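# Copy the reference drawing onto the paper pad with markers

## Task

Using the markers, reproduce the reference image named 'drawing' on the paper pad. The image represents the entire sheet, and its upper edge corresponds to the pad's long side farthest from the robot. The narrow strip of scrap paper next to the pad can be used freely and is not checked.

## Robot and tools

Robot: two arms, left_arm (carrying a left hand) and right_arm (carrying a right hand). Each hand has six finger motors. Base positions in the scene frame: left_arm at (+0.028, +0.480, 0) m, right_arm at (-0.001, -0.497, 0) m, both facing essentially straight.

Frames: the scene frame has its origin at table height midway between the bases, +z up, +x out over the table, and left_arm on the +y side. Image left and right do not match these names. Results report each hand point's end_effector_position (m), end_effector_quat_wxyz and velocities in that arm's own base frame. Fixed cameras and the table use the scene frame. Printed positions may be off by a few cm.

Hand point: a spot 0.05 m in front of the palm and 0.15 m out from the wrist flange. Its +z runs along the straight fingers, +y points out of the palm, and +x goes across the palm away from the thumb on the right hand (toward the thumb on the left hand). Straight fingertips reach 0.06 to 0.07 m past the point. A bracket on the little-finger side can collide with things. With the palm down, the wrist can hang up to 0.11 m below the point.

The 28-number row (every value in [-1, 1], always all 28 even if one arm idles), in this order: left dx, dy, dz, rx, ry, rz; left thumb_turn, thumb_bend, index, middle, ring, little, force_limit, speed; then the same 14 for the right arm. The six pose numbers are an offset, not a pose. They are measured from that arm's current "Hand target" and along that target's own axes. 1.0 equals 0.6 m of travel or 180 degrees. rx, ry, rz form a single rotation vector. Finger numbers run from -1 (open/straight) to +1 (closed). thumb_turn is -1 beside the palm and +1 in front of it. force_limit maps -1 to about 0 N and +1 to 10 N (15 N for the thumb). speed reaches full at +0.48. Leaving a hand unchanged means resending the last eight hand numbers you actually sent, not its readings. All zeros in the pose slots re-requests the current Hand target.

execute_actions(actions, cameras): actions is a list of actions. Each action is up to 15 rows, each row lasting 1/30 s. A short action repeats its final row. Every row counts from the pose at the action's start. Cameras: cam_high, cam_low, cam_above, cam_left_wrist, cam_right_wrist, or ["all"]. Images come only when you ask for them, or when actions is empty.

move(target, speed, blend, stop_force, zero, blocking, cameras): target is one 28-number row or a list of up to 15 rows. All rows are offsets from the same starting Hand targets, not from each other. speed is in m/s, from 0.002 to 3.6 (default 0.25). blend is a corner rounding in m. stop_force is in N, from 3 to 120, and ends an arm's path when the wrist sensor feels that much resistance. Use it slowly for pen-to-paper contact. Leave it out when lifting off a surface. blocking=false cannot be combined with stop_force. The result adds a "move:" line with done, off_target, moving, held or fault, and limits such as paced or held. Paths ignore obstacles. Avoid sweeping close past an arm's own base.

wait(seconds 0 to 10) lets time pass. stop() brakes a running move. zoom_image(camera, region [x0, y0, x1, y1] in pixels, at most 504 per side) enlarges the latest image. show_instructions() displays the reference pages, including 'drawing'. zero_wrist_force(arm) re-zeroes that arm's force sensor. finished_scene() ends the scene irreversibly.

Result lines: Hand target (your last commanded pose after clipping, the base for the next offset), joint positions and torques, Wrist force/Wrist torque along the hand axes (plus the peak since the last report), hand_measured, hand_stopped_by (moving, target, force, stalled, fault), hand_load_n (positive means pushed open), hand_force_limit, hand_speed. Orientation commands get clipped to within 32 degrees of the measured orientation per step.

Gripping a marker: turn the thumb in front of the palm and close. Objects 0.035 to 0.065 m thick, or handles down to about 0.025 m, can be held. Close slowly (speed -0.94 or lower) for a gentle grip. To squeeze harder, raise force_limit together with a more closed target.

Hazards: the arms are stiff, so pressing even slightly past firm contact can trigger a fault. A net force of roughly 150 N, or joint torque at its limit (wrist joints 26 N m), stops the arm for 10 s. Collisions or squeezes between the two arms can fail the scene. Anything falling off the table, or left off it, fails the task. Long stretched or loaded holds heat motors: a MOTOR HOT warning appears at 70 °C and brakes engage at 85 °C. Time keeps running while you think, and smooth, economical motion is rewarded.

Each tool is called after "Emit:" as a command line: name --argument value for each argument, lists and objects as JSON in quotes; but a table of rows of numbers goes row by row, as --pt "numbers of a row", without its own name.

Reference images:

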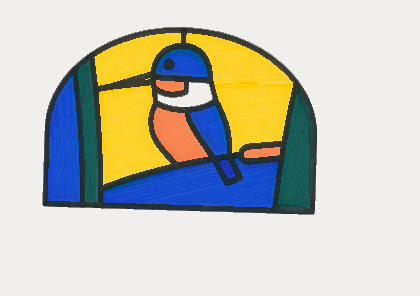

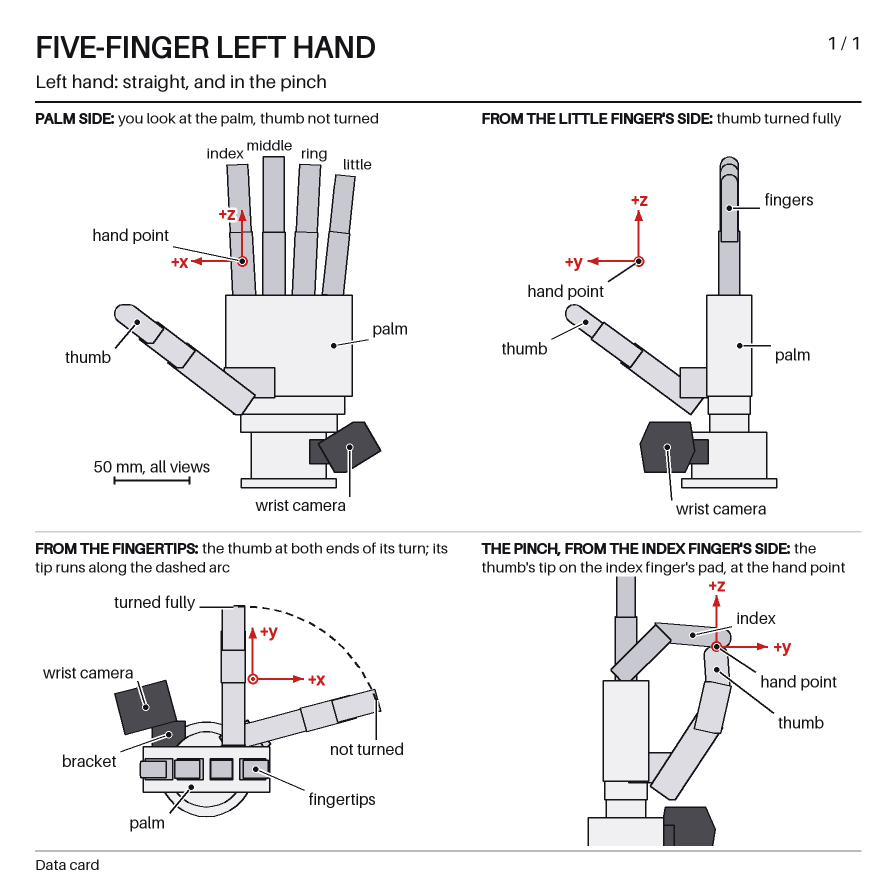

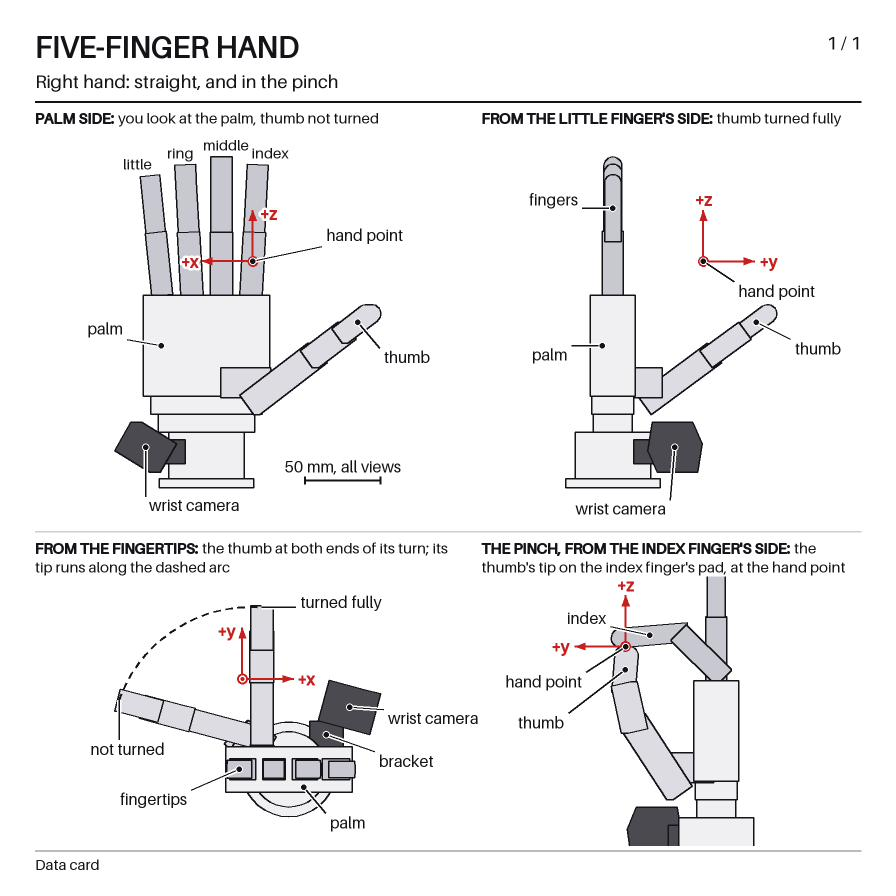

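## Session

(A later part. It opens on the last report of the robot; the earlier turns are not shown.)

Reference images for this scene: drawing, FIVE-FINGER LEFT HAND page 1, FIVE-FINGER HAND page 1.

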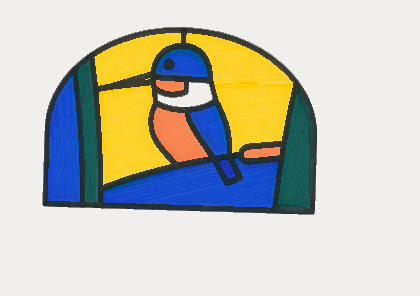

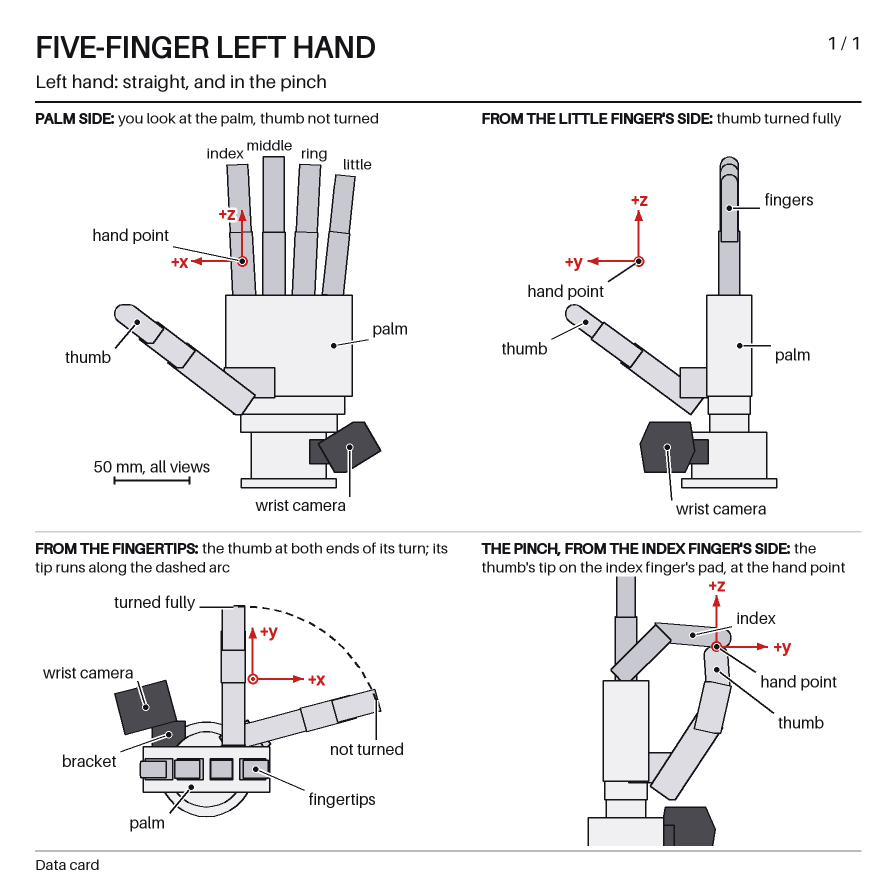

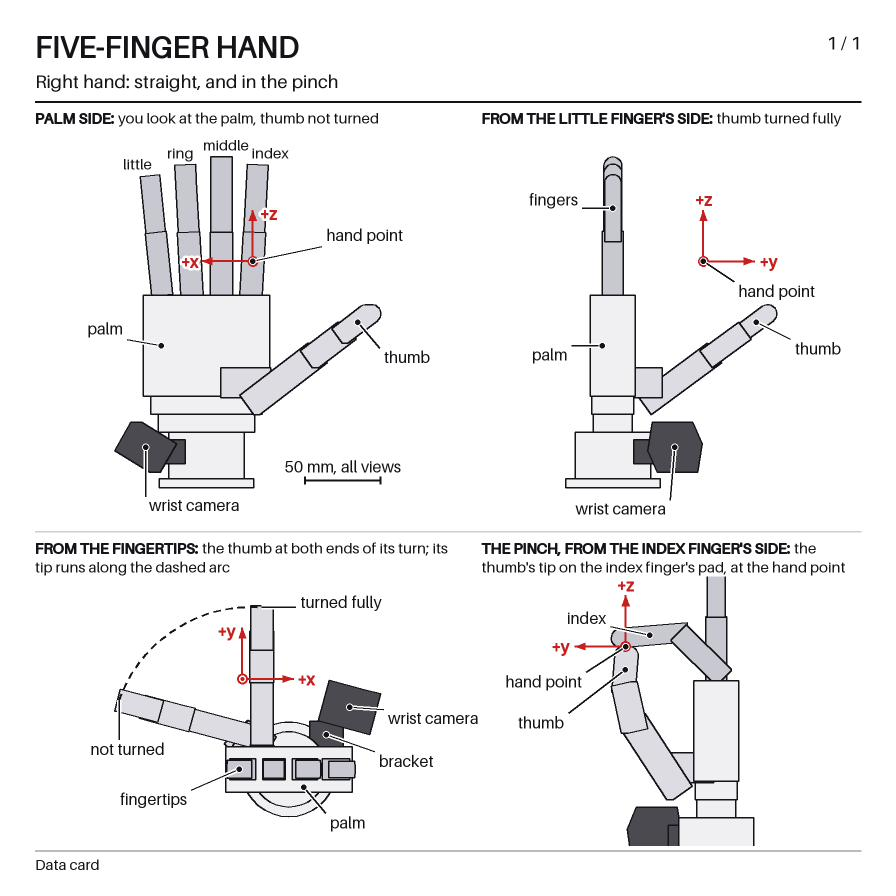

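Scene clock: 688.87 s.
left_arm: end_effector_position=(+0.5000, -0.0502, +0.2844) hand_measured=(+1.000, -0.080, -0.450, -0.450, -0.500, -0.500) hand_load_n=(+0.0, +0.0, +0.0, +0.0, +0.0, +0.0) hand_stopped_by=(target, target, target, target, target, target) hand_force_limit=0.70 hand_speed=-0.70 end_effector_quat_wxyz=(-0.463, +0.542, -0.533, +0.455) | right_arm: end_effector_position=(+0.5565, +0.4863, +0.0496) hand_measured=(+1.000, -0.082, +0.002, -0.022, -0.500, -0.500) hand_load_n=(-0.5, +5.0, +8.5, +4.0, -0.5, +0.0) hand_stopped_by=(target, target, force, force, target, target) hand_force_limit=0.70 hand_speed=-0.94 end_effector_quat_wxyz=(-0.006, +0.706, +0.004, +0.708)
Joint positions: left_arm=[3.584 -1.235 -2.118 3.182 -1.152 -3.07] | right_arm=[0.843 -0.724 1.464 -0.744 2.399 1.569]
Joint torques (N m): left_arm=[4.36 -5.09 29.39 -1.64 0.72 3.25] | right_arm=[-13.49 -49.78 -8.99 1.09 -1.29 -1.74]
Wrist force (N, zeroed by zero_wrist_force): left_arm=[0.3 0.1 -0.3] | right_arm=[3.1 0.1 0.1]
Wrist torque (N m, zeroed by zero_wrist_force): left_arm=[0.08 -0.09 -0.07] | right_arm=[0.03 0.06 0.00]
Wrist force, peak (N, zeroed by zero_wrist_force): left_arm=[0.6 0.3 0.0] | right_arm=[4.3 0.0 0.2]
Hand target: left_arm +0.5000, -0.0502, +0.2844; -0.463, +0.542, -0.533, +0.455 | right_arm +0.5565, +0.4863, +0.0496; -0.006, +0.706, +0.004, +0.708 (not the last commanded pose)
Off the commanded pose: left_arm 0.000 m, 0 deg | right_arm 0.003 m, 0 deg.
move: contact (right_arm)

Emit:
move --pt "0 0 0 0 0 0 1 -0.08 -0.45 -0.45 -0.5 -0.5 0.7 -0.7 0.0002 0.0028 0 0 0 0 1 -0.08 0.4 0.35 -0.5 -0.5 0.7 -0.94" --pt "0 0 0 0 0 0 1 -0.08 -0.45 -0.45 -0.5 -0.5 0.7 -0.7 0.0002 0.0014 0.0024 0 0 0 1 -0.08 0.4 0.35 -0.5 -0.5 0.7 -0.94" --pt "0 0 0 0 0 0 1 -0.08 -0.45 -0.45 -0.5 -0.5 0.7 -0.7 0.0002 -0.0014 0.0024 0 0 0 1 -0.08 0.4 0.35 -0.5 -0.5 0.7 -0.94" --pt "0 0 0 0 0 0 1 -0.08 -0.45 -0.45 -0.5 -0.5 0.7 -0.7 0.0002 -0.0028 0 0 0 0 1 -0.08 0.4 0.35 -0.5 -0.5 0.7 -0.94" --pt "0 0 0 0 0 0 1 -0.08 -0.45 -0.45 -0.5 -0.5 0.7 -0.7 0.0002 -0.0014 -0.0024 0 0 0 1 -0.08 0.4 0.35 -0.5 -0.5 0.7 -0.94" --pt "0 0 0 0 0 0 1 -0.08 -0.45 -0.45 -0.5 -0.5 0.7 -0.7 0.0002 0.0014 -0.0024 0 0 0 1 -0.08 0.4 0.35 -0.5 -0.5 0.7 -0.94" --pt "0 0 0 0 0 0 1 -0.08 -0.45 -0.45 -0.5 -0.5 0.7 -0.7 0.0002 0.0028 0 0 0 0 1 -0.08 0.4 0.35 -0.5 -0.5 0.7 -0.94" --pt "0 0 0 0 0 0 1 -0.08 -0.45 -0.45 -0.5 -0.5 0.7 -0.7 0.0002 0 0 0 0 0 1 -0.08 0.4 0.35 -0.5 -0.5 0.7 -0.94" --speed 0.03

Emit:
move --pt "0 0 0 0 0 0 1 -0.08 -0.45 -0.45 -0.5 -0.5 0.7 -0.7 0.008 0 0 0 0 0 1 -0.08 0.4 0.35 -0.5 -0.5 0.7 -0.94" --pt "0 0 0 0 0 0 1 -0.08 -0.45 -0.45 -0.5 -0.5 0.7 -0.7 0.01 0.03 -0.2 0 0 0 1 -0.08 0.4 0.35 -0.5 -0.5 0.7 -0.94" --speed 0.25 --cameras '["cam_above", "cam_right_wrist"]'

Emit:
zoom_image --camera "cam_above" --region '[425, 235, 485, 285]'

Scene clock: 691.77 s.
left_arm: end_effector_position=(+0.5000, -0.0502, +0.2844) hand_measured=(+1.000, -0.080, -0.450, -0.450, -0.500, -0.500) hand_load_n=(+0.0, +0.0, +0.0, +0.0, +0.0, +0.0) hand_stopped_by=(target, target, target, target, target, target) hand_force_limit=0.70 hand_speed=-0.70 end_effector_quat_wxyz=(-0.463, +0.542, -0.533, +0.455) | right_arm: end_effector_position=(+0.5566, +0.4862, +0.0498) hand_measured=(+1.000, -0.082, +0.002, -0.022, -0.500, -0.500) hand_load_n=(-0.5, +5.5, +8.0, +3.5, +0.0, +0.0) hand_stopped_by=(target, target, force, force, target, target) hand_force_limit=0.70 hand_speed=-0.94 end_effector_quat_wxyz=(-0.006, +0.706, +0.004, +0.708)
Joint positions: left_arm=[3.584 -1.235 -2.118 3.182 -1.152 -3.07] | right_arm=[0.843 -0.724 1.464 -0.744 2.399 1.569]
Joint torques (N m): left_arm=[4.25 -4.62 31.74 -1.43 0.74 3.02] | right_arm=[9.95 -37.2 -21.99 0.56 1.34 -0.34]
Wrist force (N, zeroed by zero_wrist_force): left_arm=[0.1 0.0 0.1] | right_arm=[1.0 0.6 -0.1]
Wrist torque (N m, zeroed by zero_wrist_force): left_arm=[0.05 -0.05 -0.07] | right_arm=[0.02 0.05 -0.03]
Wrist force, peak (N, zeroed by zero_wrist_force): left_arm=[0.6 0.2 -0.3] | right_arm=[3.4 0.1 -0.2]
Hand target: left_arm +0.5000, -0.0502, +0.2844; -0.463, +0.542, -0.533, +0.455 | right_arm +0.5565, +0.4863, +0.0497; -0.006, +0.706, +0.004, +0.708
Off the commanded pose: left_arm 0.000 m, 0 deg | right_arm 0.000 m, 0 deg.
move: done

Scene clock: 693.40 s.
left_arm: end_effector_position=(+0.5000, -0.0502, +0.2844) hand_measured=(+1.000, -0.080, -0.450, -0.450, -0.500, -0.500) hand_load_n=(+0.0, +0.0, +0.0, +0.0, +0.0, +0.0) hand_stopped_by=(target, target, target, target, target, target) hand_force_limit=0.70 hand_speed=-0.70 end_effector_quat_wxyz=(-0.463, +0.542, -0.533, +0.455) | right_arm: end_effector_position=(+0.4369, +0.4666, +0.0554) hand_measured=(+1.000, -0.082, +0.002, -0.022, -0.500, -0.500) hand_load_n=(+0.0, +5.0, +8.5, +3.5, +0.0, +0.0) hand_stopped_by=(target, target, force, force, target, target) hand_force_limit=0.70 hand_speed=-0.94 end_effector_quat_wxyz=(-0.006, +0.706, +0.004, +0.708)
Joint positions: left_arm=[3.584 -1.235 -2.118 3.182 -1.152 -3.07] | right_arm=[0.987 -0.848 1.703 -0.86 2.544 1.568]
Joint torques (N m): left_arm=[3.79 -4.16 30.75 -1.09 0.86 2.92] | right_arm=[9.22 -46.32 -3.95 -2.84 1.81 -2.25]
Wrist force (N, zeroed by zero_wrist_force): left_arm=[0.1 0.3 -0.1] | right_arm=[-0.3 0.3 0.2]
Wrist torque (N m, zeroed by zero_wrist_force): left_arm=[0.09 -0.06 -0.08] | right_arm=[0.03 0.02 0.14]
Wrist force, peak (N, zeroed by zero_wrist_force): left_arm=[0.4 0.3 -0.3] | right_arm=[-0.4 0.6 -1.5]
Hand target: left_arm +0.5000, -0.0502, +0.2844; -0.463, +0.542, -0.533, +0.455 | right_arm +0.4368, +0.4666, +0.0554; -0.006, +0.706, +0.004, +0.708
Off the commanded pose: left_arm 0.000 m, 0 deg | right_arm 0.000 m, 0 deg.
move: done
Images, in order (width x height): cam_above 896x504, cam_right_wrist 672x504.

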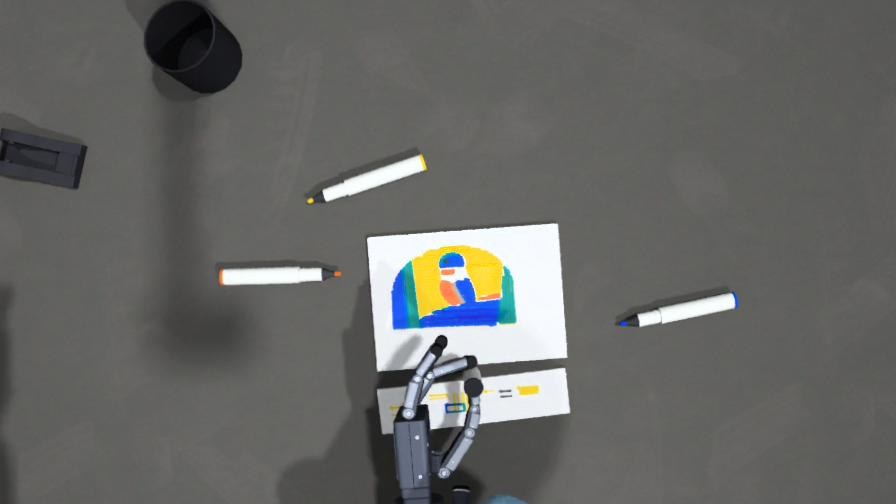

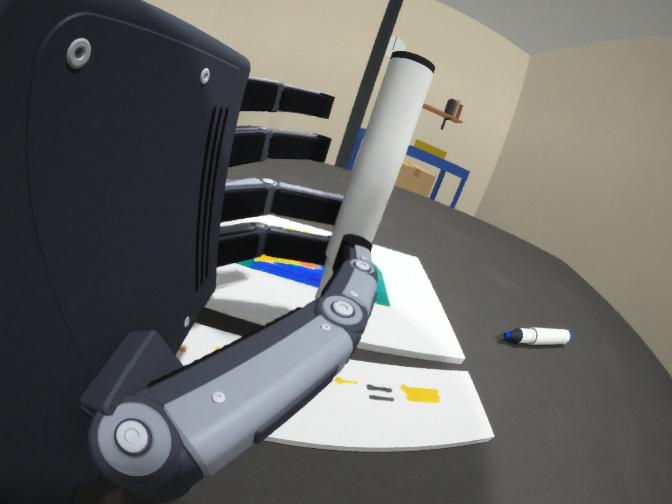

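Scaled by 8.400 from the camera's 896x504 image, which has a finer 1280x720 frame.

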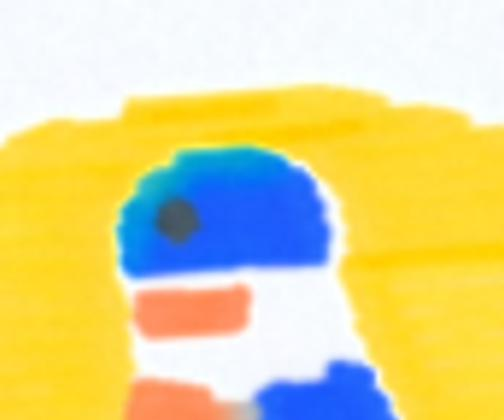

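Emit:
show_instructions

Reference images for this scene: drawing, FIVE-FINGER LEFT HAND page 1, FIVE-FINGER HAND page 1.

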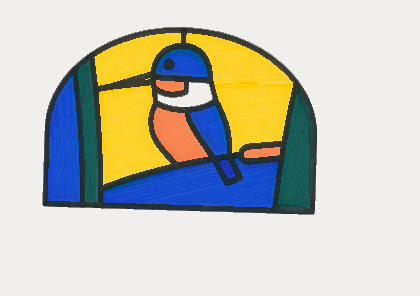

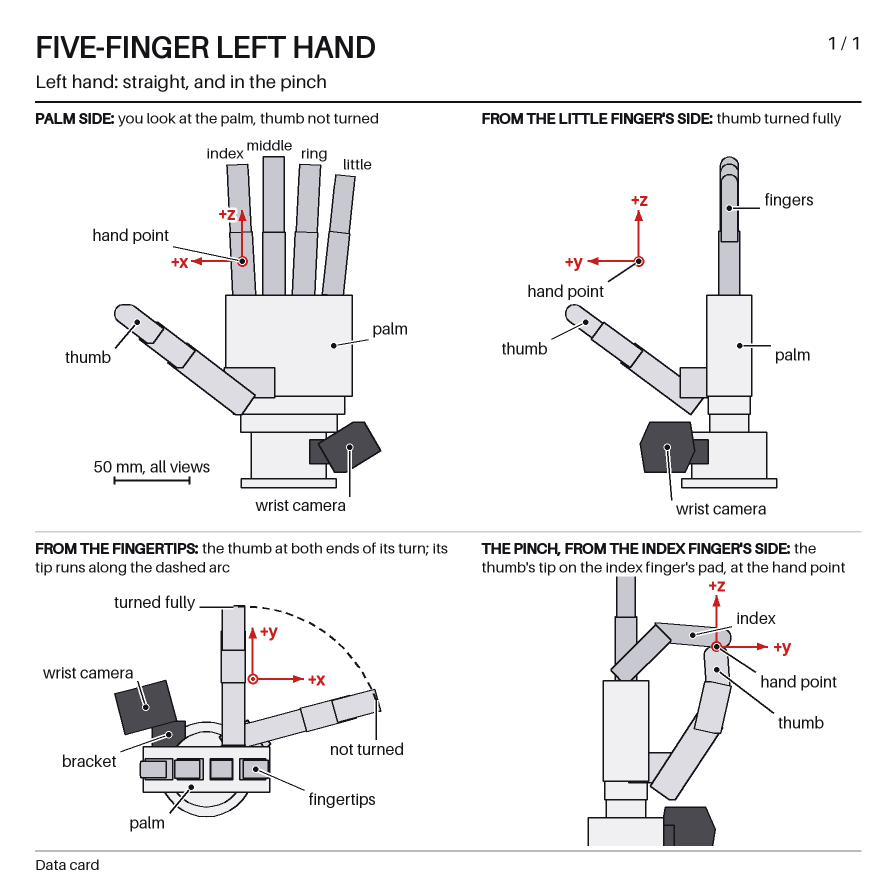

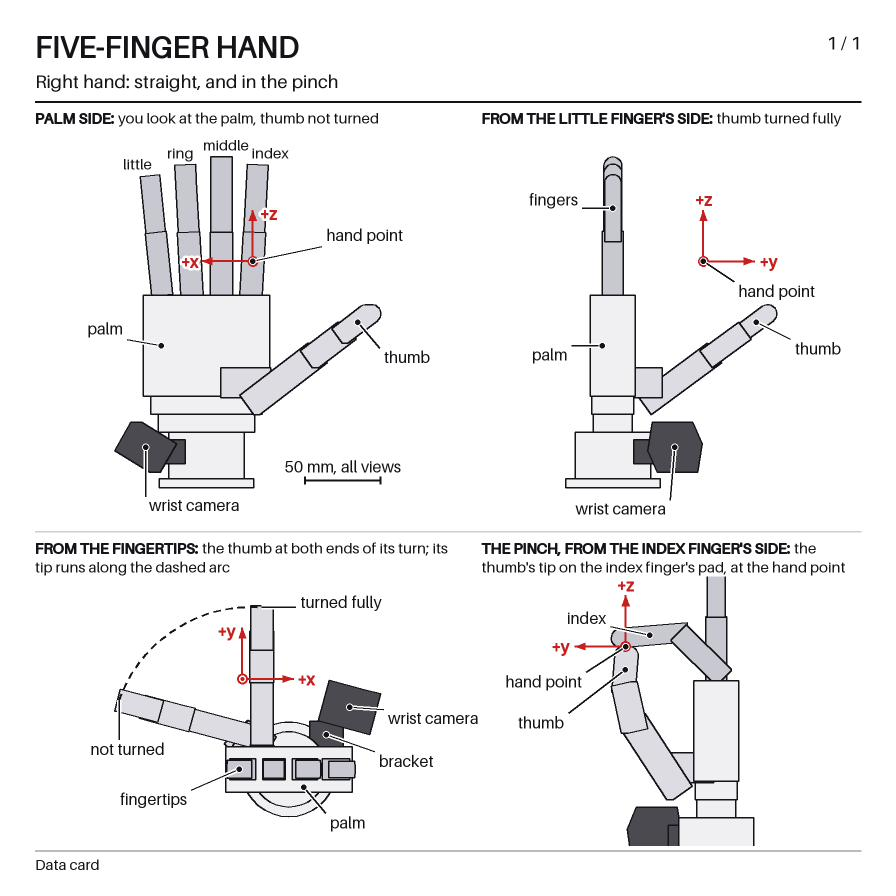

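Emit:
move --pt "0 0 0 0 0 0 1 -0.08 -0.45 -0.45 -0.5 -0.5 0.7 -0.7 -0.002 -0.0190 0.22958 0 0 0 1 -0.08 0.4 0.35 -0.5 -0.5 0.7 -0.94" --pt "0 0 0 0 0 0 1 -0.08 -0.45 -0.45 -0.5 -0.5 0.7 -0.7 -0.0102 -0.0190 0.22958 0 0 0 1 -0.08 0.4 0.35 -0.5 -0.5 0.7 -0.94" --pt "0 0 0 0 0 0 1 -0.08 -0.45 -0.45 -0.5 -0.5 0.7 -0.7 -0.0102 -0.03817 0.22792 0 0 0 1 -0.08 0.4 0.35 -0.5 -0.5 0.7 -0.94" --pt "0 0 0 0 0 0 1 -0.08 -0.45 -0.45 -0.5 -0.5 0.7 -0.7 -0.0102 -0.05483 0.22458 0 0 0 1 -0.08 0.4 0.35 -0.5 -0.5 0.7 -0.94" --pt "0 0 0 0 0 0 1 -0.08 -0.45 -0.45 -0.5 -0.5 0.7 -0.7 -0.0102 -0.0715 0.21958 0 0 0 1 -0.08 0.4 0.35 -0.5 -0.5 0.7 -0.94" --pt "0 0 0 0 0 0 1 -0.08 -0.45 -0.45 -0.5 -0.5 0.7 -0.7 -0.0102 -0.0840 0.21375 0 0 0 1 -0.08 0.4 0.35 -0.5 -0.5 0.7 -0.94" --pt "0 0 0 0 0 0 1 -0.08 -0.45 -0.45 -0.5 -0.5 0.7 -0.7 -0.0102 -0.09483 0.20792 0 0 0 1 -0.08 0.4 0.35 -0.5 -0.5 0.7 -0.94" --pt "0 0 0 0 0 0 1 -0.08 -0.45 -0.45 -0.5 -0.5 0.7 -0.7 -0.0102 -0.10483 0.19958 0 0 0 1 -0.08 0.4 0.35 -0.5 -0.5 0.7 -0.94" --pt "0 0 0 0 0 0 1 -0.08 -0.45 -0.45 -0.5 -0.5 0.7 -0.7 -0.0102 -0.11317 0.19125 0 0 0 1 -0.08 0.4 0.35 -0.5 -0.5 0.7 -0.94" --pt "0 0 0 0 0 0 1 -0.08 -0.45 -0.45 -0.5 -0.5 0.7 -0.7 -0.0102 -0.1215 0.17958 0 0 0 1 -0.08 0.4 0.35 -0.5 -0.5 0.7 -0.94" --pt "0 0 0 0 0 0 1 -0.08 -0.45 -0.45 -0.5 -0.5 0.7 -0.7 -0.0102 -0.12733 0.16875 0 0 0 1 -0.08 0.4 0.35 -0.5 -0.5 0.7 -0.94" --pt "0 0 0 0 0 0 1 -0.08 -0.45 -0.45 -0.5 -0.5 0.7 -0.7 -0.0102 -0.1315 0.15458 0 0 0 1 -0.08 0.4 0.35 -0.5 -0.5 0.7 -0.94" --pt "0 0 0 0 0 0 1 -0.08 -0.45 -0.45 -0.5 -0.5 0.7 -0.7 -0.0102 -0.13317 0.12958 0 0 0 1 -0.08 0.4 0.35 -0.5 -0.5 0.7 -0.94" --pt "0 0 0 0 0 0 1 -0.08 -0.45 -0.45 -0.5 -0.5 0.7 -0.7 -0.0102 -0.13483 0.08242 0 0 0 1 -0.08 0.4 0.35 -0.5 -0.5 0.7 -0.94" --pt "0 0 0 0 0 0 1 -0.08 -0.45 -0.45 -0.5 -0.5 0.7 -0.7 -0.002 -0.13483 0.08242 0 0 0 1 -0.08 0.4 0.35 -0.5 -0.5 0.7 -0.94" --speed '[0.25,0.05,0.08,0.08,0.08,0.08,0.08,0.08,0.08,0.08,0.08,0.08,0.08,0.08,0.1]' --blend '[0,0,0.002,0.002,0.002,0.002,0.002,0.002,0.002,0.002,0.002,0.002,0.002,0,0]'

Scene clock: 699.00 s.
left_arm: end_effector_position=(+0.5000, -0.0502, +0.2844) hand_measured=(+1.000, -0.080, -0.450, -0.450, -0.500, -0.500) hand_load_n=(+0.0, +0.0, +0.0, +0.0, +0.0, +0.0) hand_stopped_by=(target, target, target, target, target, target) hand_force_limit=0.70 hand_speed=-0.70 end_effector_quat_wxyz=(-0.463, +0.542, -0.533, +0.455) | right_arm: end_effector_position=(+0.4851, +0.5481, +0.0543) hand_measured=(+1.000, -0.082, +0.002, -0.022, -0.500, -0.500) hand_load_n=(-0.5, +5.0, +8.0, +3.0, +0.0, +0.0) hand_stopped_by=(target, target, force, force, target, target) hand_force_limit=0.70 hand_speed=-0.94 end_effector_quat_wxyz=(-0.005, +0.706, +0.004, +0.708)
Joint positions: left_arm=[3.584 -1.235 -2.118 3.182 -1.152 -3.07] | right_arm=[0.995 -0.684 1.365 -0.686 2.551 1.568]
Joint torques (N m): left_arm=[3.83 -4.53 31.58 -1.48 0.67 2.98] | right_arm=[9.72 -54.78 -23.37 0.89 1.42 -1.51]
Wrist force (N, zeroed by zero_wrist_force): left_arm=[0.5 0.1 -0.1] | right_arm=[-0.2 0.4 0.0]
Wrist torque (N m, zeroed by zero_wrist_force): left_arm=[0.06 -0.12 -0.05] | right_arm=[0.06 0.03 0.11]
Wrist force, peak (N, zeroed by zero_wrist_force): left_arm=[0.6 0.2 -0.1] | right_arm=[3.1 0.2 1.4]
Hand target: left_arm +0.5000, -0.0502, +0.2844; -0.463, +0.542, -0.533, +0.455 | right_arm +0.4851, +0.5481, +0.0544; -0.006, +0.706, +0.004, +0.708
Off the commanded pose: left_arm 0.000 m, 0 deg | right_arm 0.000 m, 0 deg.
move: done

Emit:
move --pt "0 0 0 0 0 0 1 -0.08 -0.45 -0.45 -0.5 -0.5 0.7 -0.7 -0.0082 0 0.001 0 0 0 1 -0.08 0.4 0.35 -0.5 -0.5 0.7 -0.94" --pt "0 0 0 0 0 0 1 -0.08 -0.45 -0.45 -0.5 -0.5 0.7 -0.7 -0.0080 0.22633 -0.0055 0 0 0 1 -0.08 0.4 0.35 -0.5 -0.5 0.7 -0.94" --pt "0 0 0 0 0 0 1 -0.08 -0.45 -0.45 -0.5 -0.5 0.7 -0.7 -0.0084 0.22583 0.0305 0 0 0 1 -0.08 0.4 0.35 -0.5 -0.5 0.7 -0.94" --pt "0 0 0 0 0 0 1 -0.08 -0.45 -0.45 -0.5 -0.5 0.7 -0.7 -0.0084 0.22583 0.0555 0 0 0 1 -0.08 0.4 0.35 -0.5 -0.5 0.7 -0.94" --pt "0 0 0 0 0 0 1 -0.08 -0.45 -0.45 -0.5 -0.5 0.7 -0.7 -0.0084 0.2250 0.0705 0 0 0 1 -0.08 0.4 0.35 -0.5 -0.5 0.7 -0.94" --pt "0 0 0 0 0 0 1 -0.08 -0.45 -0.45 -0.5 -0.5 0.7 -0.7 -0.0084 0.2225 0.08383 0 0 0 1 -0.08 0.4 0.35 -0.5 -0.5 0.7 -0.94" --pt "0 0 0 0 0 0 1 -0.08 -0.45 -0.45 -0.5 -0.5 0.7 -0.7 -0.0084 0.2175 0.09467 0 0 0 1 -0.08 0.4 0.35 -0.5 -0.5 0.7 -0.94" --pt "0 0 0 0 0 0 1 -0.08 -0.45 -0.45 -0.5 -0.5 0.7 -0.7 -0.0084 0.20917 0.1055 0 0 0 1 -0.08 0.4 0.35 -0.5 -0.5 0.7 -0.94" --pt "0 0 0 0 0 0 1 -0.08 -0.45 -0.45 -0.5 -0.5 0.7 -0.7 -0.0084 0.1950 0.1205 0 0 0 1 -0.08 0.4 0.35 -0.5 -0.5 0.7 -0.94" --pt "0 0 0 0 0 0 1 -0.08 -0.45 -0.45 -0.5 -0.5 0.7 -0.7 -0.0084 0.18167 0.1305 0 0 0 1 -0.08 0.4 0.35 -0.5 -0.5 0.7 -0.94" --pt "0 0 0 0 0 0 1 -0.08 -0.45 -0.45 -0.5 -0.5 0.7 -0.7 -0.0084 0.1675 0.1380 0 0 0 1 -0.08 0.4 0.35 -0.5 -0.5 0.7 -0.94" --pt "0 0 0 0 0 0 1 -0.08 -0.45 -0.45 -0.5 -0.5 0.7 -0.7 -0.0084 0.15083 0.1430 0 0 0 1 -0.08 0.4 0.35 -0.5 -0.5 0.7 -0.94" --pt "0 0 0 0 0 0 1 -0.08 -0.45 -0.45 -0.5 -0.5 0.7 -0.7 -0.0084 0.13417 0.14633 0 0 0 1 -0.08 0.4 0.35 -0.5 -0.5 0.7 -0.94" --pt "0 0 0 0 0 0 1 -0.08 -0.45 -0.45 -0.5 -0.5 0.7 -0.7 -0.0084 0.11583 0.14717 0 0 0 1 -0.08 0.4 0.35 -0.5 -0.5 0.7 -0.94" --pt "0 0 0 0 0 0 1 -0.08 -0.45 -0.45 -0.5 -0.5 0.7 -0.7 0 0.11583 0.14717 0 0 0 1 -0.08 0.4 0.35 -0.5 -0.5 0.7 -0.94" --speed '[0.05,0.08,0.08,0.08,0.08,0.08,0.08,0.08,0.08,0.08,0.08,0.08,0.08,0.08,0.1]' --blend '[0,0,0.002,0.002,0.002,0.002,0.002,0.002,0.002,0.002,0.002,0.002,0.002,0,0]'

Emit:
move --target '[0,0,0,0,0,0,1,-0.08,-0.45,-0.45,-0.5,-0.5,0.7,-0.7,0.005,0.0,-0.22,0,0,0,1,-0.08,0.4,0.35,-0.5,-0.5,0.7,-0.94]' --speed 0.25 --cameras '["cam_above"]'

Emit:
zoom_image --camera "cam_above" --region '[365, 220, 545, 350]'

Scene clock: 705.03 s.
left_arm: end_effector_position=(+0.5000, -0.0502, +0.2844) hand_measured=(+1.000, -0.080, -0.450, -0.450, -0.500, -0.500) hand_load_n=(+0.0, +0.0, +0.0, +0.0, +0.0, +0.0) hand_stopped_by=(target, target, target, target, target, target) hand_force_limit=0.70 hand_speed=-0.70 end_effector_quat_wxyz=(-0.463, +0.542, -0.533, +0.455) | right_arm: end_effector_position=(+0.5744, +0.4799, +0.0545) hand_measured=(+1.000, -0.082, +0.002, -0.022, -0.500, -0.500) hand_load_n=(-0.5, +4.5, +7.5, +3.5, +0.0, +0.0) hand_stopped_by=(target, target, force, force, target, target) hand_force_limit=0.70 hand_speed=-0.94 end_effector_quat_wxyz=(-0.006, +0.706, +0.004, +0.708)
Joint positions: left_arm=[3.584 -1.235 -2.118 3.182 -1.152 -3.07] | right_arm=[0.814 -0.725 1.45 -0.729 2.371 1.569]
Joint torques (N m): left_arm=[3.53 -4.72 31.83 -1.27 0.36 3.01] | right_arm=[8.9 -51.75 -22.75 0.87 1.52 2.12]
Wrist force (N, zeroed by zero_wrist_force): left_arm=[0.3 0.2 -0.1] | right_arm=[0.1 0.4 -0.1]
Wrist torque (N m, zeroed by zero_wrist_force): left_arm=[0.08 -0.09 -0.07] | right_arm=[0.05 -0.02 0.06]
Wrist force, peak (N, zeroed by zero_wrist_force): left_arm=[0.7 0.3 -0.1] | right_arm=[1.7 1.4 -0.6]
Hand target: left_arm +0.5000, -0.0502, +0.2844; -0.463, +0.542, -0.533, +0.455 | right_arm +0.5744, +0.4799, +0.0546; -0.006, +0.706, +0.004, +0.708
Off the commanded pose: left_arm 0.000 m, 0 deg | right_arm 0.000 m, 0 deg.
move: done

Scene clock: 706.13 s.
left_arm: end_effector_position=(+0.5000, -0.0502, +0.2844) hand_measured=(+1.000, -0.080, -0.450, -0.450, -0.500, -0.500) hand_load_n=(+0.0, +0.0, -0.5, +0.0, +0.0, +0.0) hand_stopped_by=(target, target, target, target, target, target) hand_force_limit=0.70 hand_speed=-0.70 end_effector_quat_wxyz=(-0.463, +0.542, -0.533, +0.455) | right_arm: end_effector_position=(+0.4425, +0.4780, +0.0572) hand_measured=(+1.000, -0.082, +0.002, -0.022, -0.500, -0.500) hand_load_n=(-0.5, +4.5, +7.5, +3.0, +0.0, +0.0) hand_stopped_by=(target, target, force, force, target, target) hand_force_limit=0.70 hand_speed=-0.94 end_effector_quat_wxyz=(-0.006, +0.706, +0.004, +0.708)
Joint positions: left_arm=[3.584 -1.235 -2.118 3.182 -1.152 -3.07] | right_arm=[0.99 -0.831 1.66 -0.834 2.547 1.568]
Joint torques (N m): left_arm=[3.29 -3.72 32.39 -1.18 0.59 2.9] | right_arm=[8.85 -47.61 -6.01 -3.01 1.76 -2.12]
Wrist force (N, zeroed by zero_wrist_force): left_arm=[0.4 0.3 -0.2] | right_arm=[-0.5 0.1 0.0]
Wrist torque (N m, zeroed by zero_wrist_force): left_arm=[0.11 -0.10 -0.07] | right_arm=[0.02 0.05 0.12]
Wrist force, peak (N, zeroed by zero_wrist_force): left_arm=[0.7 0.2 0.0] | right_arm=[-0.3 0.2 -1.2]
Hand target: left_arm +0.5000, -0.0502, +0.2844; -0.463, +0.542, -0.533, +0.455 | right_arm +0.4424, +0.4780, +0.0572; -0.006, +0.706, +0.004, +0.708
Off the commanded pose: left_arm 0.000 m, 0 deg | right_arm 0.000 m, 0 deg.
move: done
Images, in order (width x height): cam_above 896x504.

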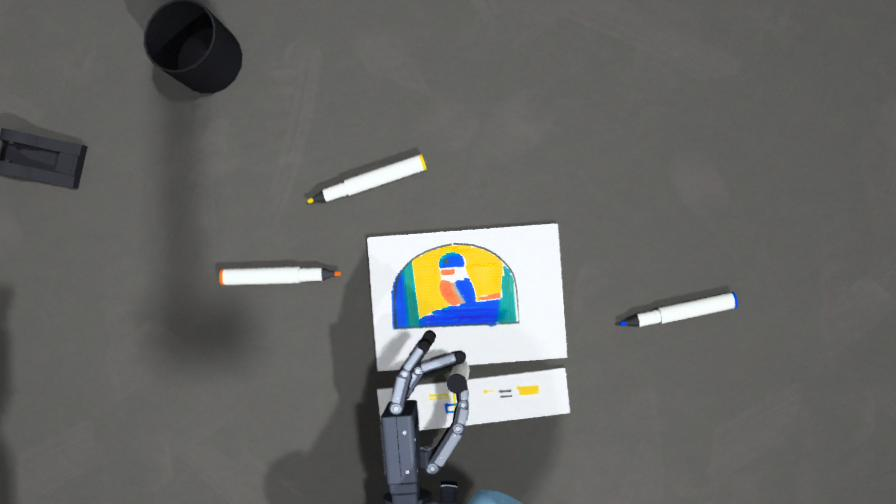

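Scaled by 2.800 from the camera's 896x504 image, which has a finer 1280x720 frame.

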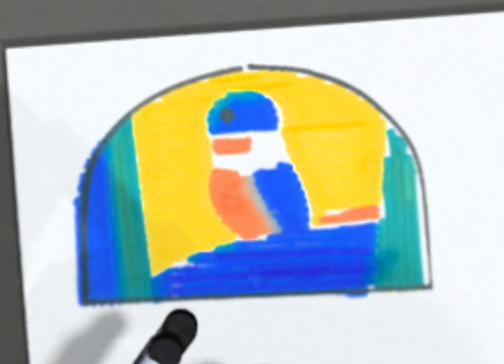

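Emit:
execute_actions --actions '[[[0,0,0,0,0,0,1,-0.08,-0.45,-0.45,-0.5,-0.5,0.7,-0.7,0,0,0,0,0,0,1,-0.08,0.4,0.45,-0.5,-0.5,0.1,-0.94]],[[0,0,0,0,0,0,1,-0.08,-0.45,-0.45,-0.5,-0.5,0.7,-0.7,0,0,0,0,0,0,1,-0.08,0.55,0.45,-0.5,-0.5,1.0,-0.94]],[[0,0,0,0,0,0,1,-0.08,-0.45,-0.45,-0.5,-0.5,0.7,-0.7,0,0,0,0,0,0,1,-0.08,0.55,0.45,-0.5,-0.5,1.0,-0.94]]]' --cameras '["cam_right_wrist", "cam_low"]'

Emit:
zoom_image --camera "cam_low" --region '[540, 160, 680, 290]'

Scene clock: 709.03 s.
left_arm: end_effector_position=(+0.5000, -0.0502, +0.2844) hand_measured=(+1.000, -0.080, -0.450, -0.450, -0.500, -0.500) hand_load_n=(+0.0, +0.0, +0.0, +0.0, +0.0, +0.0) hand_stopped_by=(target, target, target, target, target, target) hand_force_limit=0.70 hand_speed=-0.70 end_effector_quat_wxyz=(-0.463, +0.542, -0.533, +0.455) | right_arm: end_effector_position=(+0.4424, +0.4780, +0.0572) hand_measured=(+1.000, -0.082, +0.010, -0.012, -0.500, -0.500) hand_load_n=(+0.0, +6.5, +9.5, +6.0, +0.0, +0.0) hand_stopped_by=(target, target, force, force, target, target) hand_force_limit=1.00 hand_speed=-0.94 end_effector_quat_wxyz=(-0.006, +0.706, +0.004, +0.708)
Joint positions: left_arm=[3.584 -1.235 -2.118 3.182 -1.152 -3.07] | right_arm=[0.99 -0.831 1.66 -0.834 2.547 1.568]
Joint torques (N m): left_arm=[4.25 -3.1 30.04 -1.18 0.32 2.78] | right_arm=[9.27 -48.35 -4.38 -2.78 1.16 -2.19]
Wrist force (N, zeroed by zero_wrist_force): left_arm=[0.3 0.0 -0.4] | right_arm=[-0.4 0.3 -0.2]
Wrist torque (N m, zeroed by zero_wrist_force): left_arm=[0.07 -0.09 -0.06] | right_arm=[0.04 0.05 0.13]
Wrist force, peak (N, zeroed by zero_wrist_force): left_arm=[0.5 0.4 -0.1] | right_arm=[-0.4 0.5 0.0]
Hand target: left_arm +0.5000, -0.0502, +0.2844; -0.463, +0.542, -0.533, +0.455 | right_arm +0.4424, +0.4780, +0.0572; -0.006, +0.706, +0.004, +0.708
Off the commanded pose: left_arm 0.000 m, 0 deg | right_arm 0.000 m, 0 deg.
Images, in order (width x height): cam_low 896x504, cam_right_wrist 672x504.

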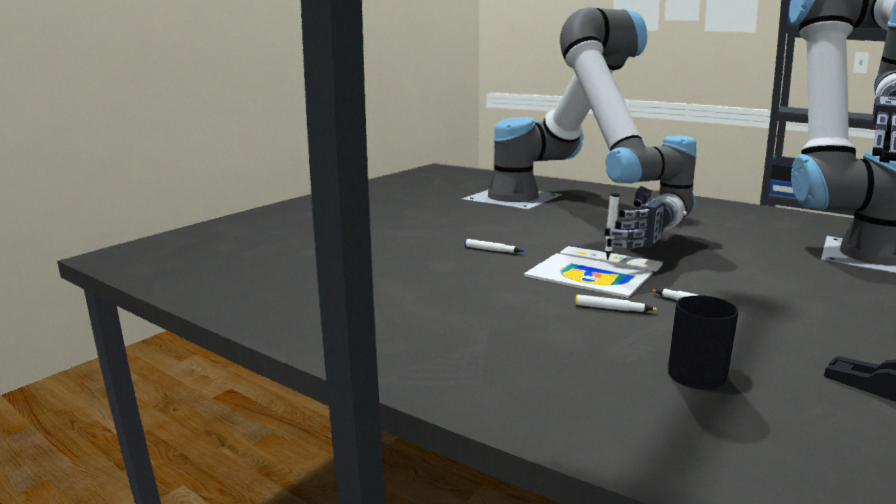

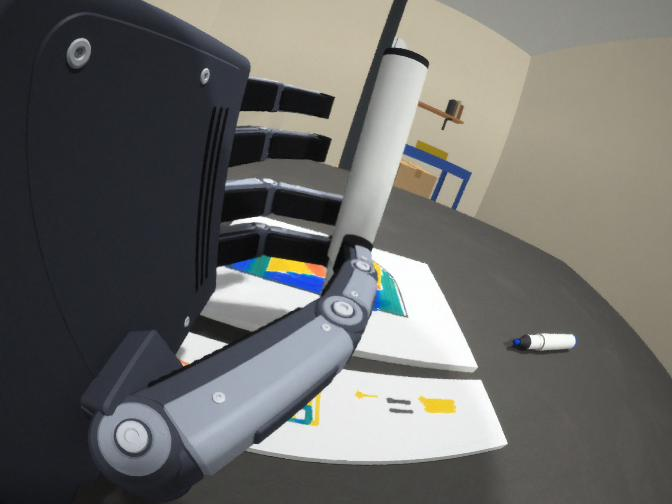

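Scaled by 3.600 from the camera's 896x504 image, which has a finer 1280x720 frame.

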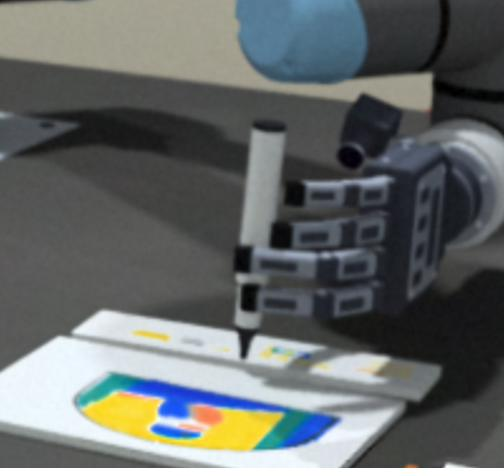

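Emit:
zero_wrist_force --arm "right_arm"

Emit:
move --pt "0 0 0 0 0 0 1 -0.08 -0.45 -0.45 -0.5 -0.5 0.7 -0.7 0 0.04033 -0.07633 0 0 0 1 -0.08 0.55 0.45 -0.5 -0.5 1.0 -0.94" --pt "0 0 0 0 0 0 1 -0.08 -0.45 -0.45 -0.5 -0.5 0.7 -0.7 -0.0128 0.04033 -0.07633 0 0 0 1 -0.08 0.55 0.45 -0.5 -0.5 1.0 -0.94" --pt "0 0 0 0 0 0 1 -0.08 -0.45 -0.45 -0.5 -0.5 0.7 -0.7 -0.0128 0.057 -0.07633 0 0 0 1 -0.08 0.55 0.45 -0.5 -0.5 1.0 -0.94" --pt "0 0 0 0 0 0 1 -0.08 -0.45 -0.45 -0.5 -0.5 0.7 -0.7 -0.0128 0.057 -0.06633 0 0 0 1 -0.08 0.55 0.45 -0.5 -0.5 1.0 -0.94" --speed '[0.2,0.03,0.08,0.08]'

Emit:
move --pt "0 0 0 0 0 0 1 -0.08 -0.45 -0.45 -0.5 -0.5 0.7 -0.7 0.0128 0 0 0 0 0 1 -0.08 0.55 0.45 -0.5 -0.5 1.0 -0.94" --pt "0 0 0 0 0 0 1 -0.08 -0.45 -0.45 -0.5 -0.5 0.7 -0.7 0.03 0.08 0 0 0 0 1 -0.08 0.55 0.45 -0.5 -0.5 1.0 -0.94" --speed 0.2 --cameras '["cam_above"]'

Emit:
zoom_image --camera "cam_above" --region '[460, 370, 530, 420]'

Wrist force sensor zeroed.

Scene clock: 711.60 s.
left_arm: end_effector_position=(+0.5000, -0.0502, +0.2844) hand_measured=(+1.000, -0.080, -0.450, -0.450, -0.500, -0.500) hand_load_n=(+0.0, +0.0, +0.0, +0.0, +0.0, +0.0) hand_stopped_by=(target, target, target, target, target, target) hand_force_limit=0.70 hand_speed=-0.70 end_effector_quat_wxyz=(-0.463, +0.542, -0.533, +0.455) | right_arm: end_effector_position=(+0.4030, +0.4433, +0.0494) hand_measured=(+1.000, -0.082, +0.010, -0.012, -0.500, -0.500) hand_load_n=(+0.0, +6.5, +9.5, +6.0, +0.0, +0.0) hand_stopped_by=(target, target, force, force, target, target) hand_force_limit=1.00 hand_speed=-0.94 end_effector_quat_wxyz=(-0.006, +0.706, +0.004, +0.708)
Joint positions: left_arm=[3.584 -1.235 -2.118 3.182 -1.152 -3.07] | right_arm=[1.018 -0.888 1.812 -0.929 2.575 1.568]
Joint torques (N m): left_arm=[3.3 -4.54 30.5 -1.26 0.13 2.94] | right_arm=[-13.75 -28.63 -20.02 0.95 -1.5 -1.76]
Wrist force (N, zeroed by zero_wrist_force): left_arm=[0.5 0.3 -0.1] | right_arm=[0.0 -0.1 0.3]
Wrist torque (N m, zeroed by zero_wrist_force): left_arm=[0.10 -0.12 -0.06] | right_arm=[-0.04 -0.01 0.01]
Wrist force, peak (N, zeroed by zero_wrist_force): left_arm=[0.6 0.3 -0.4] | right_arm=[0.1 -0.3 0.9]
Hand target: left_arm +0.5000, -0.0502, +0.2844; -0.463, +0.542, -0.533, +0.455 | right_arm +0.4031, +0.4433, +0.0494; -0.006, +0.706, +0.004, +0.708
Off the commanded pose: left_arm 0.000 m, 0 deg | right_arm 0.000 m, 0 deg.
move: done

Scene clock: 713.03 s.
left_arm: end_effector_position=(+0.5000, -0.0502, +0.2844) hand_measured=(+1.000, -0.080, -0.450, -0.450, -0.500, -0.500) hand_load_n=(+0.0, +0.0, +0.0, +0.0, +0.0, +0.0) hand_stopped_by=(target, target, target, target, target, target) hand_force_limit=0.70 hand_speed=-0.70 end_effector_quat_wxyz=(-0.463, +0.542, -0.533, +0.455) | right_arm: end_effector_position=(+0.4037, +0.3953, +0.0673) hand_measured=(+1.000, -0.082, +0.010, -0.012, -0.500, -0.500) hand_load_n=(+0.0, +6.5, +9.5, +6.0, +0.0, +0.0) hand_stopped_by=(target, target, force, force, target, target) hand_force_limit=1.00 hand_speed=-0.94 end_effector_quat_wxyz=(-0.006, +0.706, +0.004, +0.708)
Joint positions: left_arm=[3.584 -1.235 -2.118 3.182 -1.152 -3.07] | right_arm=[0.962 -0.992 1.952 -0.964 2.519 1.569]
Joint torques (N m): left_arm=[1.8 -4.91 31.43 -1.24 0.39 2.91] | right_arm=[-13.2 -40.6 -2.44 -3.04 -1.51 -2.26]
Wrist force (N, zeroed by zero_wrist_force): left_arm=[0.3 0.0 -0.5] | right_arm=[0.4 0.0 0.2]
Wrist torque (N m, zeroed by zero_wrist_force): left_arm=[0.08 -0.11 -0.06] | right_arm=[-0.02 -0.04 0.02]
Wrist force, peak (N, zeroed by zero_wrist_force): left_arm=[0.7 0.2 -0.1] | right_arm=[0.5 1.1 0.0]
Hand target: left_arm +0.5000, -0.0502, +0.2844; -0.463, +0.542, -0.533, +0.455 | right_arm +0.4037, +0.3953, +0.0673; -0.006, +0.706, +0.004, +0.708
Off the commanded pose: left_arm 0.000 m, 0 deg | right_arm 0.000 m, 0 deg.
move: done
Images, in order (width x height): cam_above 896x504.

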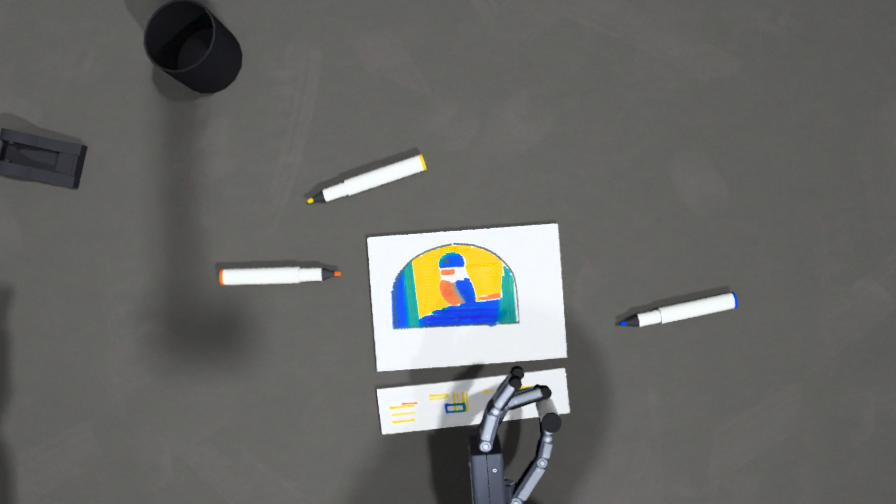

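Scaled by 7.200 from the camera's 896x504 image, which has a finer 1280x720 frame.

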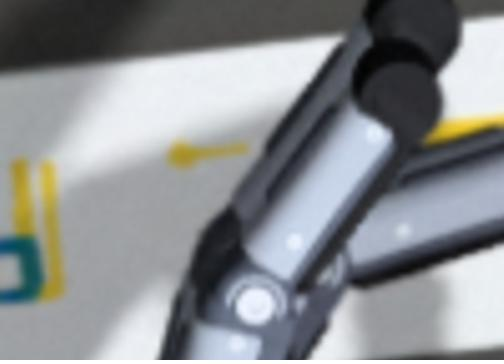

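Emit:
move --pt "0 0 0 0 0 0 1 -0.08 -0.45 -0.45 -0.5 -0.5 0.7 -0.7 -0.01 -0.09667 -0.01 0 0 0 1 -0.08 0.55 0.45 -0.5 -0.5 1.0 -0.94" --pt "0 0 0 0 0 0 1 -0.08 -0.45 -0.45 -0.5 -0.5 0.7 -0.7 -0.0270 -0.09667 -0.01 0 0 0 1 -0.08 0.55 0.45 -0.5 -0.5 1.0 -0.94" --speed '[0.2,0.05]'

Emit:
zero_wrist_force --arm "right_arm"

Emit:
move --target '[0,0,0,0,0,0,1,-0.08,-0.45,-0.45,-0.5,-0.5,0.7,-0.7,-0.0150,0,0,0,0,0,1,-0.08,0.55,0.45,-0.5,-0.5,1.0,-0.94]' --speed 0.004 --stop_force 3

Scene clock: 714.87 s.
left_arm: end_effector_position=(+0.5000, -0.0502, +0.2844) hand_measured=(+1.000, -0.080, -0.450, -0.450, -0.500, -0.500) hand_load_n=(+0.0, +0.5, +0.0, +0.0, +0.0, +0.0) hand_stopped_by=(target, target, target, target, target, target) hand_force_limit=0.70 hand_speed=-0.70 end_effector_quat_wxyz=(-0.463, +0.542, -0.533, +0.455) | right_arm: end_effector_position=(+0.3969, +0.4532, +0.0512) hand_measured=(+1.000, -0.082, +0.010, -0.012, -0.500, -0.500) hand_load_n=(+0.0, +6.5, +9.5, +6.0, +0.0, +0.0) hand_stopped_by=(target, target, force, force, target, target) hand_force_limit=1.00 hand_speed=-0.94 end_effector_quat_wxyz=(-0.006, +0.706, +0.004, +0.708)
Joint positions: left_arm=[3.584 -1.235 -2.118 3.182 -1.152 -3.07] | right_arm=[1.038 -0.88 1.786 -0.912 2.595 1.568]
Joint torques (N m): left_arm=[1.49 -3.39 30.54 -1.13 0.41 2.63] | right_arm=[9.15 -29.82 -3.42 -2.54 1.54 -1.52]
Wrist force (N, zeroed by zero_wrist_force): left_arm=[0.5 -0.1 -0.2] | right_arm=[0.4 -0.2 0.2]
Wrist torque (N m, zeroed by zero_wrist_force): left_arm=[0.05 -0.12 -0.05] | right_arm=[-0.04 -0.08 -0.10]
Wrist force, peak (N, zeroed by zero_wrist_force): left_arm=[0.4 0.5 0.2] | right_arm=[0.6 0.8 0.6]
Hand target: left_arm +0.5000, -0.0502, +0.2844; -0.463, +0.542, -0.533, +0.455 | right_arm +0.3969, +0.4532, +0.0512; -0.006, +0.706, +0.004, +0.708
Off the commanded pose: left_arm 0.000 m, 0 deg | right_arm 0.000 m, 0 deg.
move: done

Wrist force sensor zeroed.

Scene clock: 716.50 s.
left_arm: end_effector_position=(+0.5000, -0.0502, +0.2844) hand_measured=(+1.000, -0.080, -0.450, -0.450, -0.500, -0.500) hand_load_n=(+0.0, +0.0, +0.0, +0.0, -0.5, +0.0) hand_stopped_by=(target, target, target, target, target, target) hand_force_limit=0.70 hand_speed=-0.70 end_effector_quat_wxyz=(-0.463, +0.542, -0.533, +0.455) | right_arm: end_effector_position=(+0.3969, +0.4532, +0.0488) hand_measured=(+1.000, -0.082, +0.010, -0.012, -0.500, -0.500) hand_load_n=(-0.5, +6.5, +9.5, +6.5, +0.0, +0.0) hand_stopped_by=(target, target, force, force, target, target) hand_force_limit=1.00 hand_speed=-0.94 end_effector_quat_wxyz=(-0.006, +0.706, +0.004, +0.708)
Joint positions: left_arm=[3.584 -1.235 -2.118 3.182 -1.152 -3.07] | right_arm=[1.038 -0.875 1.786 -0.917 2.595 1.568]
Joint torques (N m): left_arm=[1.16 -2.53 30.19 -1.29 0.31 2.87] | right_arm=[7.97 -43.76 -5.29 1.17 1.12 -1.79]
Wrist force (N, zeroed by zero_wrist_force): left_arm=[0.4 0.2 0.1] | right_arm=[2.9 0.0 -0.1]
Wrist torque (N m, zeroed by zero_wrist_force): left_arm=[0.07 -0.10 -0.06] | right_arm=[0.05 0.06 -0.01]
Wrist force, peak (N, zeroed by zero_wrist_force): left_arm=[0.5 0.4 -0.3] | right_arm=[4.2 0.1 -0.2]
Hand target: left_arm +0.5000, -0.0502, +0.2844; -0.463, +0.542, -0.533, +0.455 | right_arm +0.3969, +0.4532, +0.0488; -0.006, +0.706, +0.004, +0.708 (not the last commanded pose)
Off the commanded pose: left_arm 0.000 m, 0 deg | right_arm 0.007 m, 0 deg.
move: contact (right_arm)

Emit:
move --pt "0 0 0 0 0 0 1 -0.08 -0.45 -0.45 -0.5 -0.5 0.7 -0.7 0.0002 0.01667 0 0 0 0 1 -0.08 0.55 0.45 -0.5 -0.5 1.0 -0.94" --pt "0 0 0 0 0 0 1 -0.08 -0.45 -0.45 -0.5 -0.5 0.7 -0.7 -0.0001 0.0 0 0 0 0 1 -0.08 0.55 0.45 -0.5 -0.5 1.0 -0.94" --speed 0.08

Emit:
move --pt "0 0 0 0 0 0 1 -0.08 -0.45 -0.45 -0.5 -0.5 0.7 -0.7 0.0128 0 0 0 0 0 1 -0.08 0.55 0.45 -0.5 -0.5 1.0 -0.94" --pt "0 0 0 0 0 0 1 -0.08 -0.45 -0.45 -0.5 -0.5 0.7 -0.7 0.03 0.15 0 0 0 0 1 -0.08 0.55 0.45 -0.5 -0.5 1.0 -0.94" --speed 0.25 --cameras '["cam_above"]'

Emit:
zoom_image --camera "cam_above" --region '[460, 370, 530, 420]'

Emit:
zoom_image --camera "cam_above" --region '[375, 230, 545, 345]'

Scene clock: 718.10 s.
left_arm: end_effector_position=(+0.5000, -0.0502, +0.2844) hand_measured=(+1.000, -0.080, -0.450, -0.450, -0.500, -0.500) hand_load_n=(+0.0, +0.0, +0.0, +0.0, +0.0, +0.0) hand_stopped_by=(target, target, target, target, target, target) hand_force_limit=0.70 hand_speed=-0.70 end_effector_quat_wxyz=(-0.463, +0.542, -0.533, +0.455) | right_arm: end_effector_position=(+0.3969, +0.4532, +0.0487) hand_measured=(+1.000, -0.082, +0.010, -0.012, -0.500, -0.500) hand_load_n=(-1.0, +6.0, +8.0, +6.0, +0.0, +0.0) hand_stopped_by=(target, target, force, force, target, target) hand_force_limit=1.00 hand_speed=-0.94 end_effector_quat_wxyz=(-0.005, +0.706, +0.004, +0.708)
Joint positions: left_arm=[3.584 -1.235 -2.118 3.182 -1.152 -3.07] | right_arm=[1.038 -0.875 1.787 -0.917 2.595 1.568]
Joint torques (N m): left_arm=[2.5 -3.87 31.37 -1.18 0.46 2.61] | right_arm=[9.64 -28.63 -19.55 0.96 1.4 0.91]
Wrist force (N, zeroed by zero_wrist_force): left_arm=[0.4 0.3 -0.2] | right_arm=[1.3 0.9 -0.1]
Wrist torque (N m, zeroed by zero_wrist_force): left_arm=[0.10 -0.11 -0.07] | right_arm=[0.03 0.05 -0.04]
Wrist force, peak (N, zeroed by zero_wrist_force): left_arm=[0.5 0.3 -0.1] | right_arm=[3.4 -1.8 0.1]
Hand target: left_arm +0.5000, -0.0502, +0.2844; -0.463, +0.542, -0.533, +0.455 | right_arm +0.3969, +0.4532, +0.0487; -0.006, +0.706, +0.004, +0.708
Off the commanded pose: left_arm 0.000 m, 0 deg | right_arm 0.000 m, 0 deg.
move: done

Scene clock: 719.70 s.
left_arm: end_effector_position=(+0.5000, -0.0502, +0.2844) hand_measured=(+1.000, -0.080, -0.450, -0.450, -0.500, -0.500) hand_load_n=(+0.0, +0.5, +0.0, +0.0, +0.0, +0.0) hand_stopped_by=(target, target, target, target, target, target) hand_force_limit=0.70 hand_speed=-0.70 end_effector_quat_wxyz=(-0.463, +0.542, -0.533, +0.455) | right_arm: end_effector_position=(+0.3981, +0.3632, +0.0666) hand_measured=(+1.000, -0.082, +0.010, -0.012, -0.500, -0.500) hand_load_n=(-0.5, +5.5, +8.5, +5.5, +0.0, +0.0) hand_stopped_by=(target, target, force, force, target, target) hand_force_limit=1.00 hand_speed=-0.94 end_effector_quat_wxyz=(-0.006, +0.706, +0.004, +0.708)
Joint positions: left_arm=[3.584 -1.235 -2.118 3.182 -1.152 -3.07] | right_arm=[0.93 -1.039 2.049 -1.015 2.486 1.569]
Joint torques (N m): left_arm=[2.72 -3.02 30.36 -1.07 0.56 2.61] | right_arm=[-14.65 -38 -2.23 -2.94 -1.53 -2.25]
Wrist force (N, zeroed by zero_wrist_force): left_arm=[0.5 0.2 0.0] | right_arm=[0.0 -0.2 -0.2]
Wrist torque (N m, zeroed by zero_wrist_force): left_arm=[0.07 -0.11 -0.06] | right_arm=[-0.01 0.01 0.12]
Wrist force, peak (N, zeroed by zero_wrist_force): left_arm=[0.5 0.3 0.3] | right_arm=[1.5 1.1 -0.3]
Hand target: left_arm +0.5000, -0.0502, +0.2844; -0.463, +0.542, -0.533, +0.455 | right_arm +0.3982, +0.3632, +0.0666; -0.006, +0.706, +0.004, +0.708
Off the commanded pose: left_arm 0.000 m, 0 deg | right_arm 0.000 m, 0 deg.
move: done
Images, in order (width x height): cam_above 896x504.

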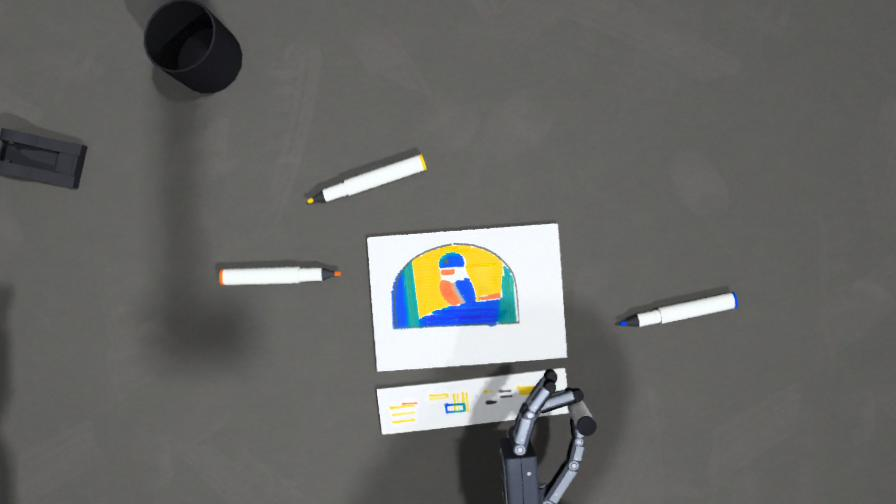

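Scaled by 7.200 from the camera's 896x504 image, which has a finer 1280x720 frame.

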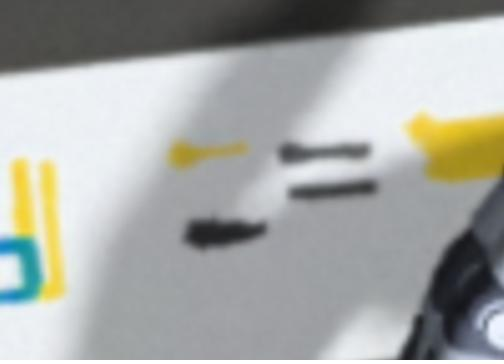

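Scaled by 2.965 from the camera's 896x504 image, which has a finer 1280x720 frame.

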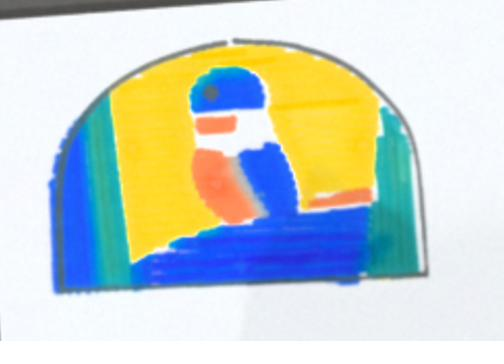

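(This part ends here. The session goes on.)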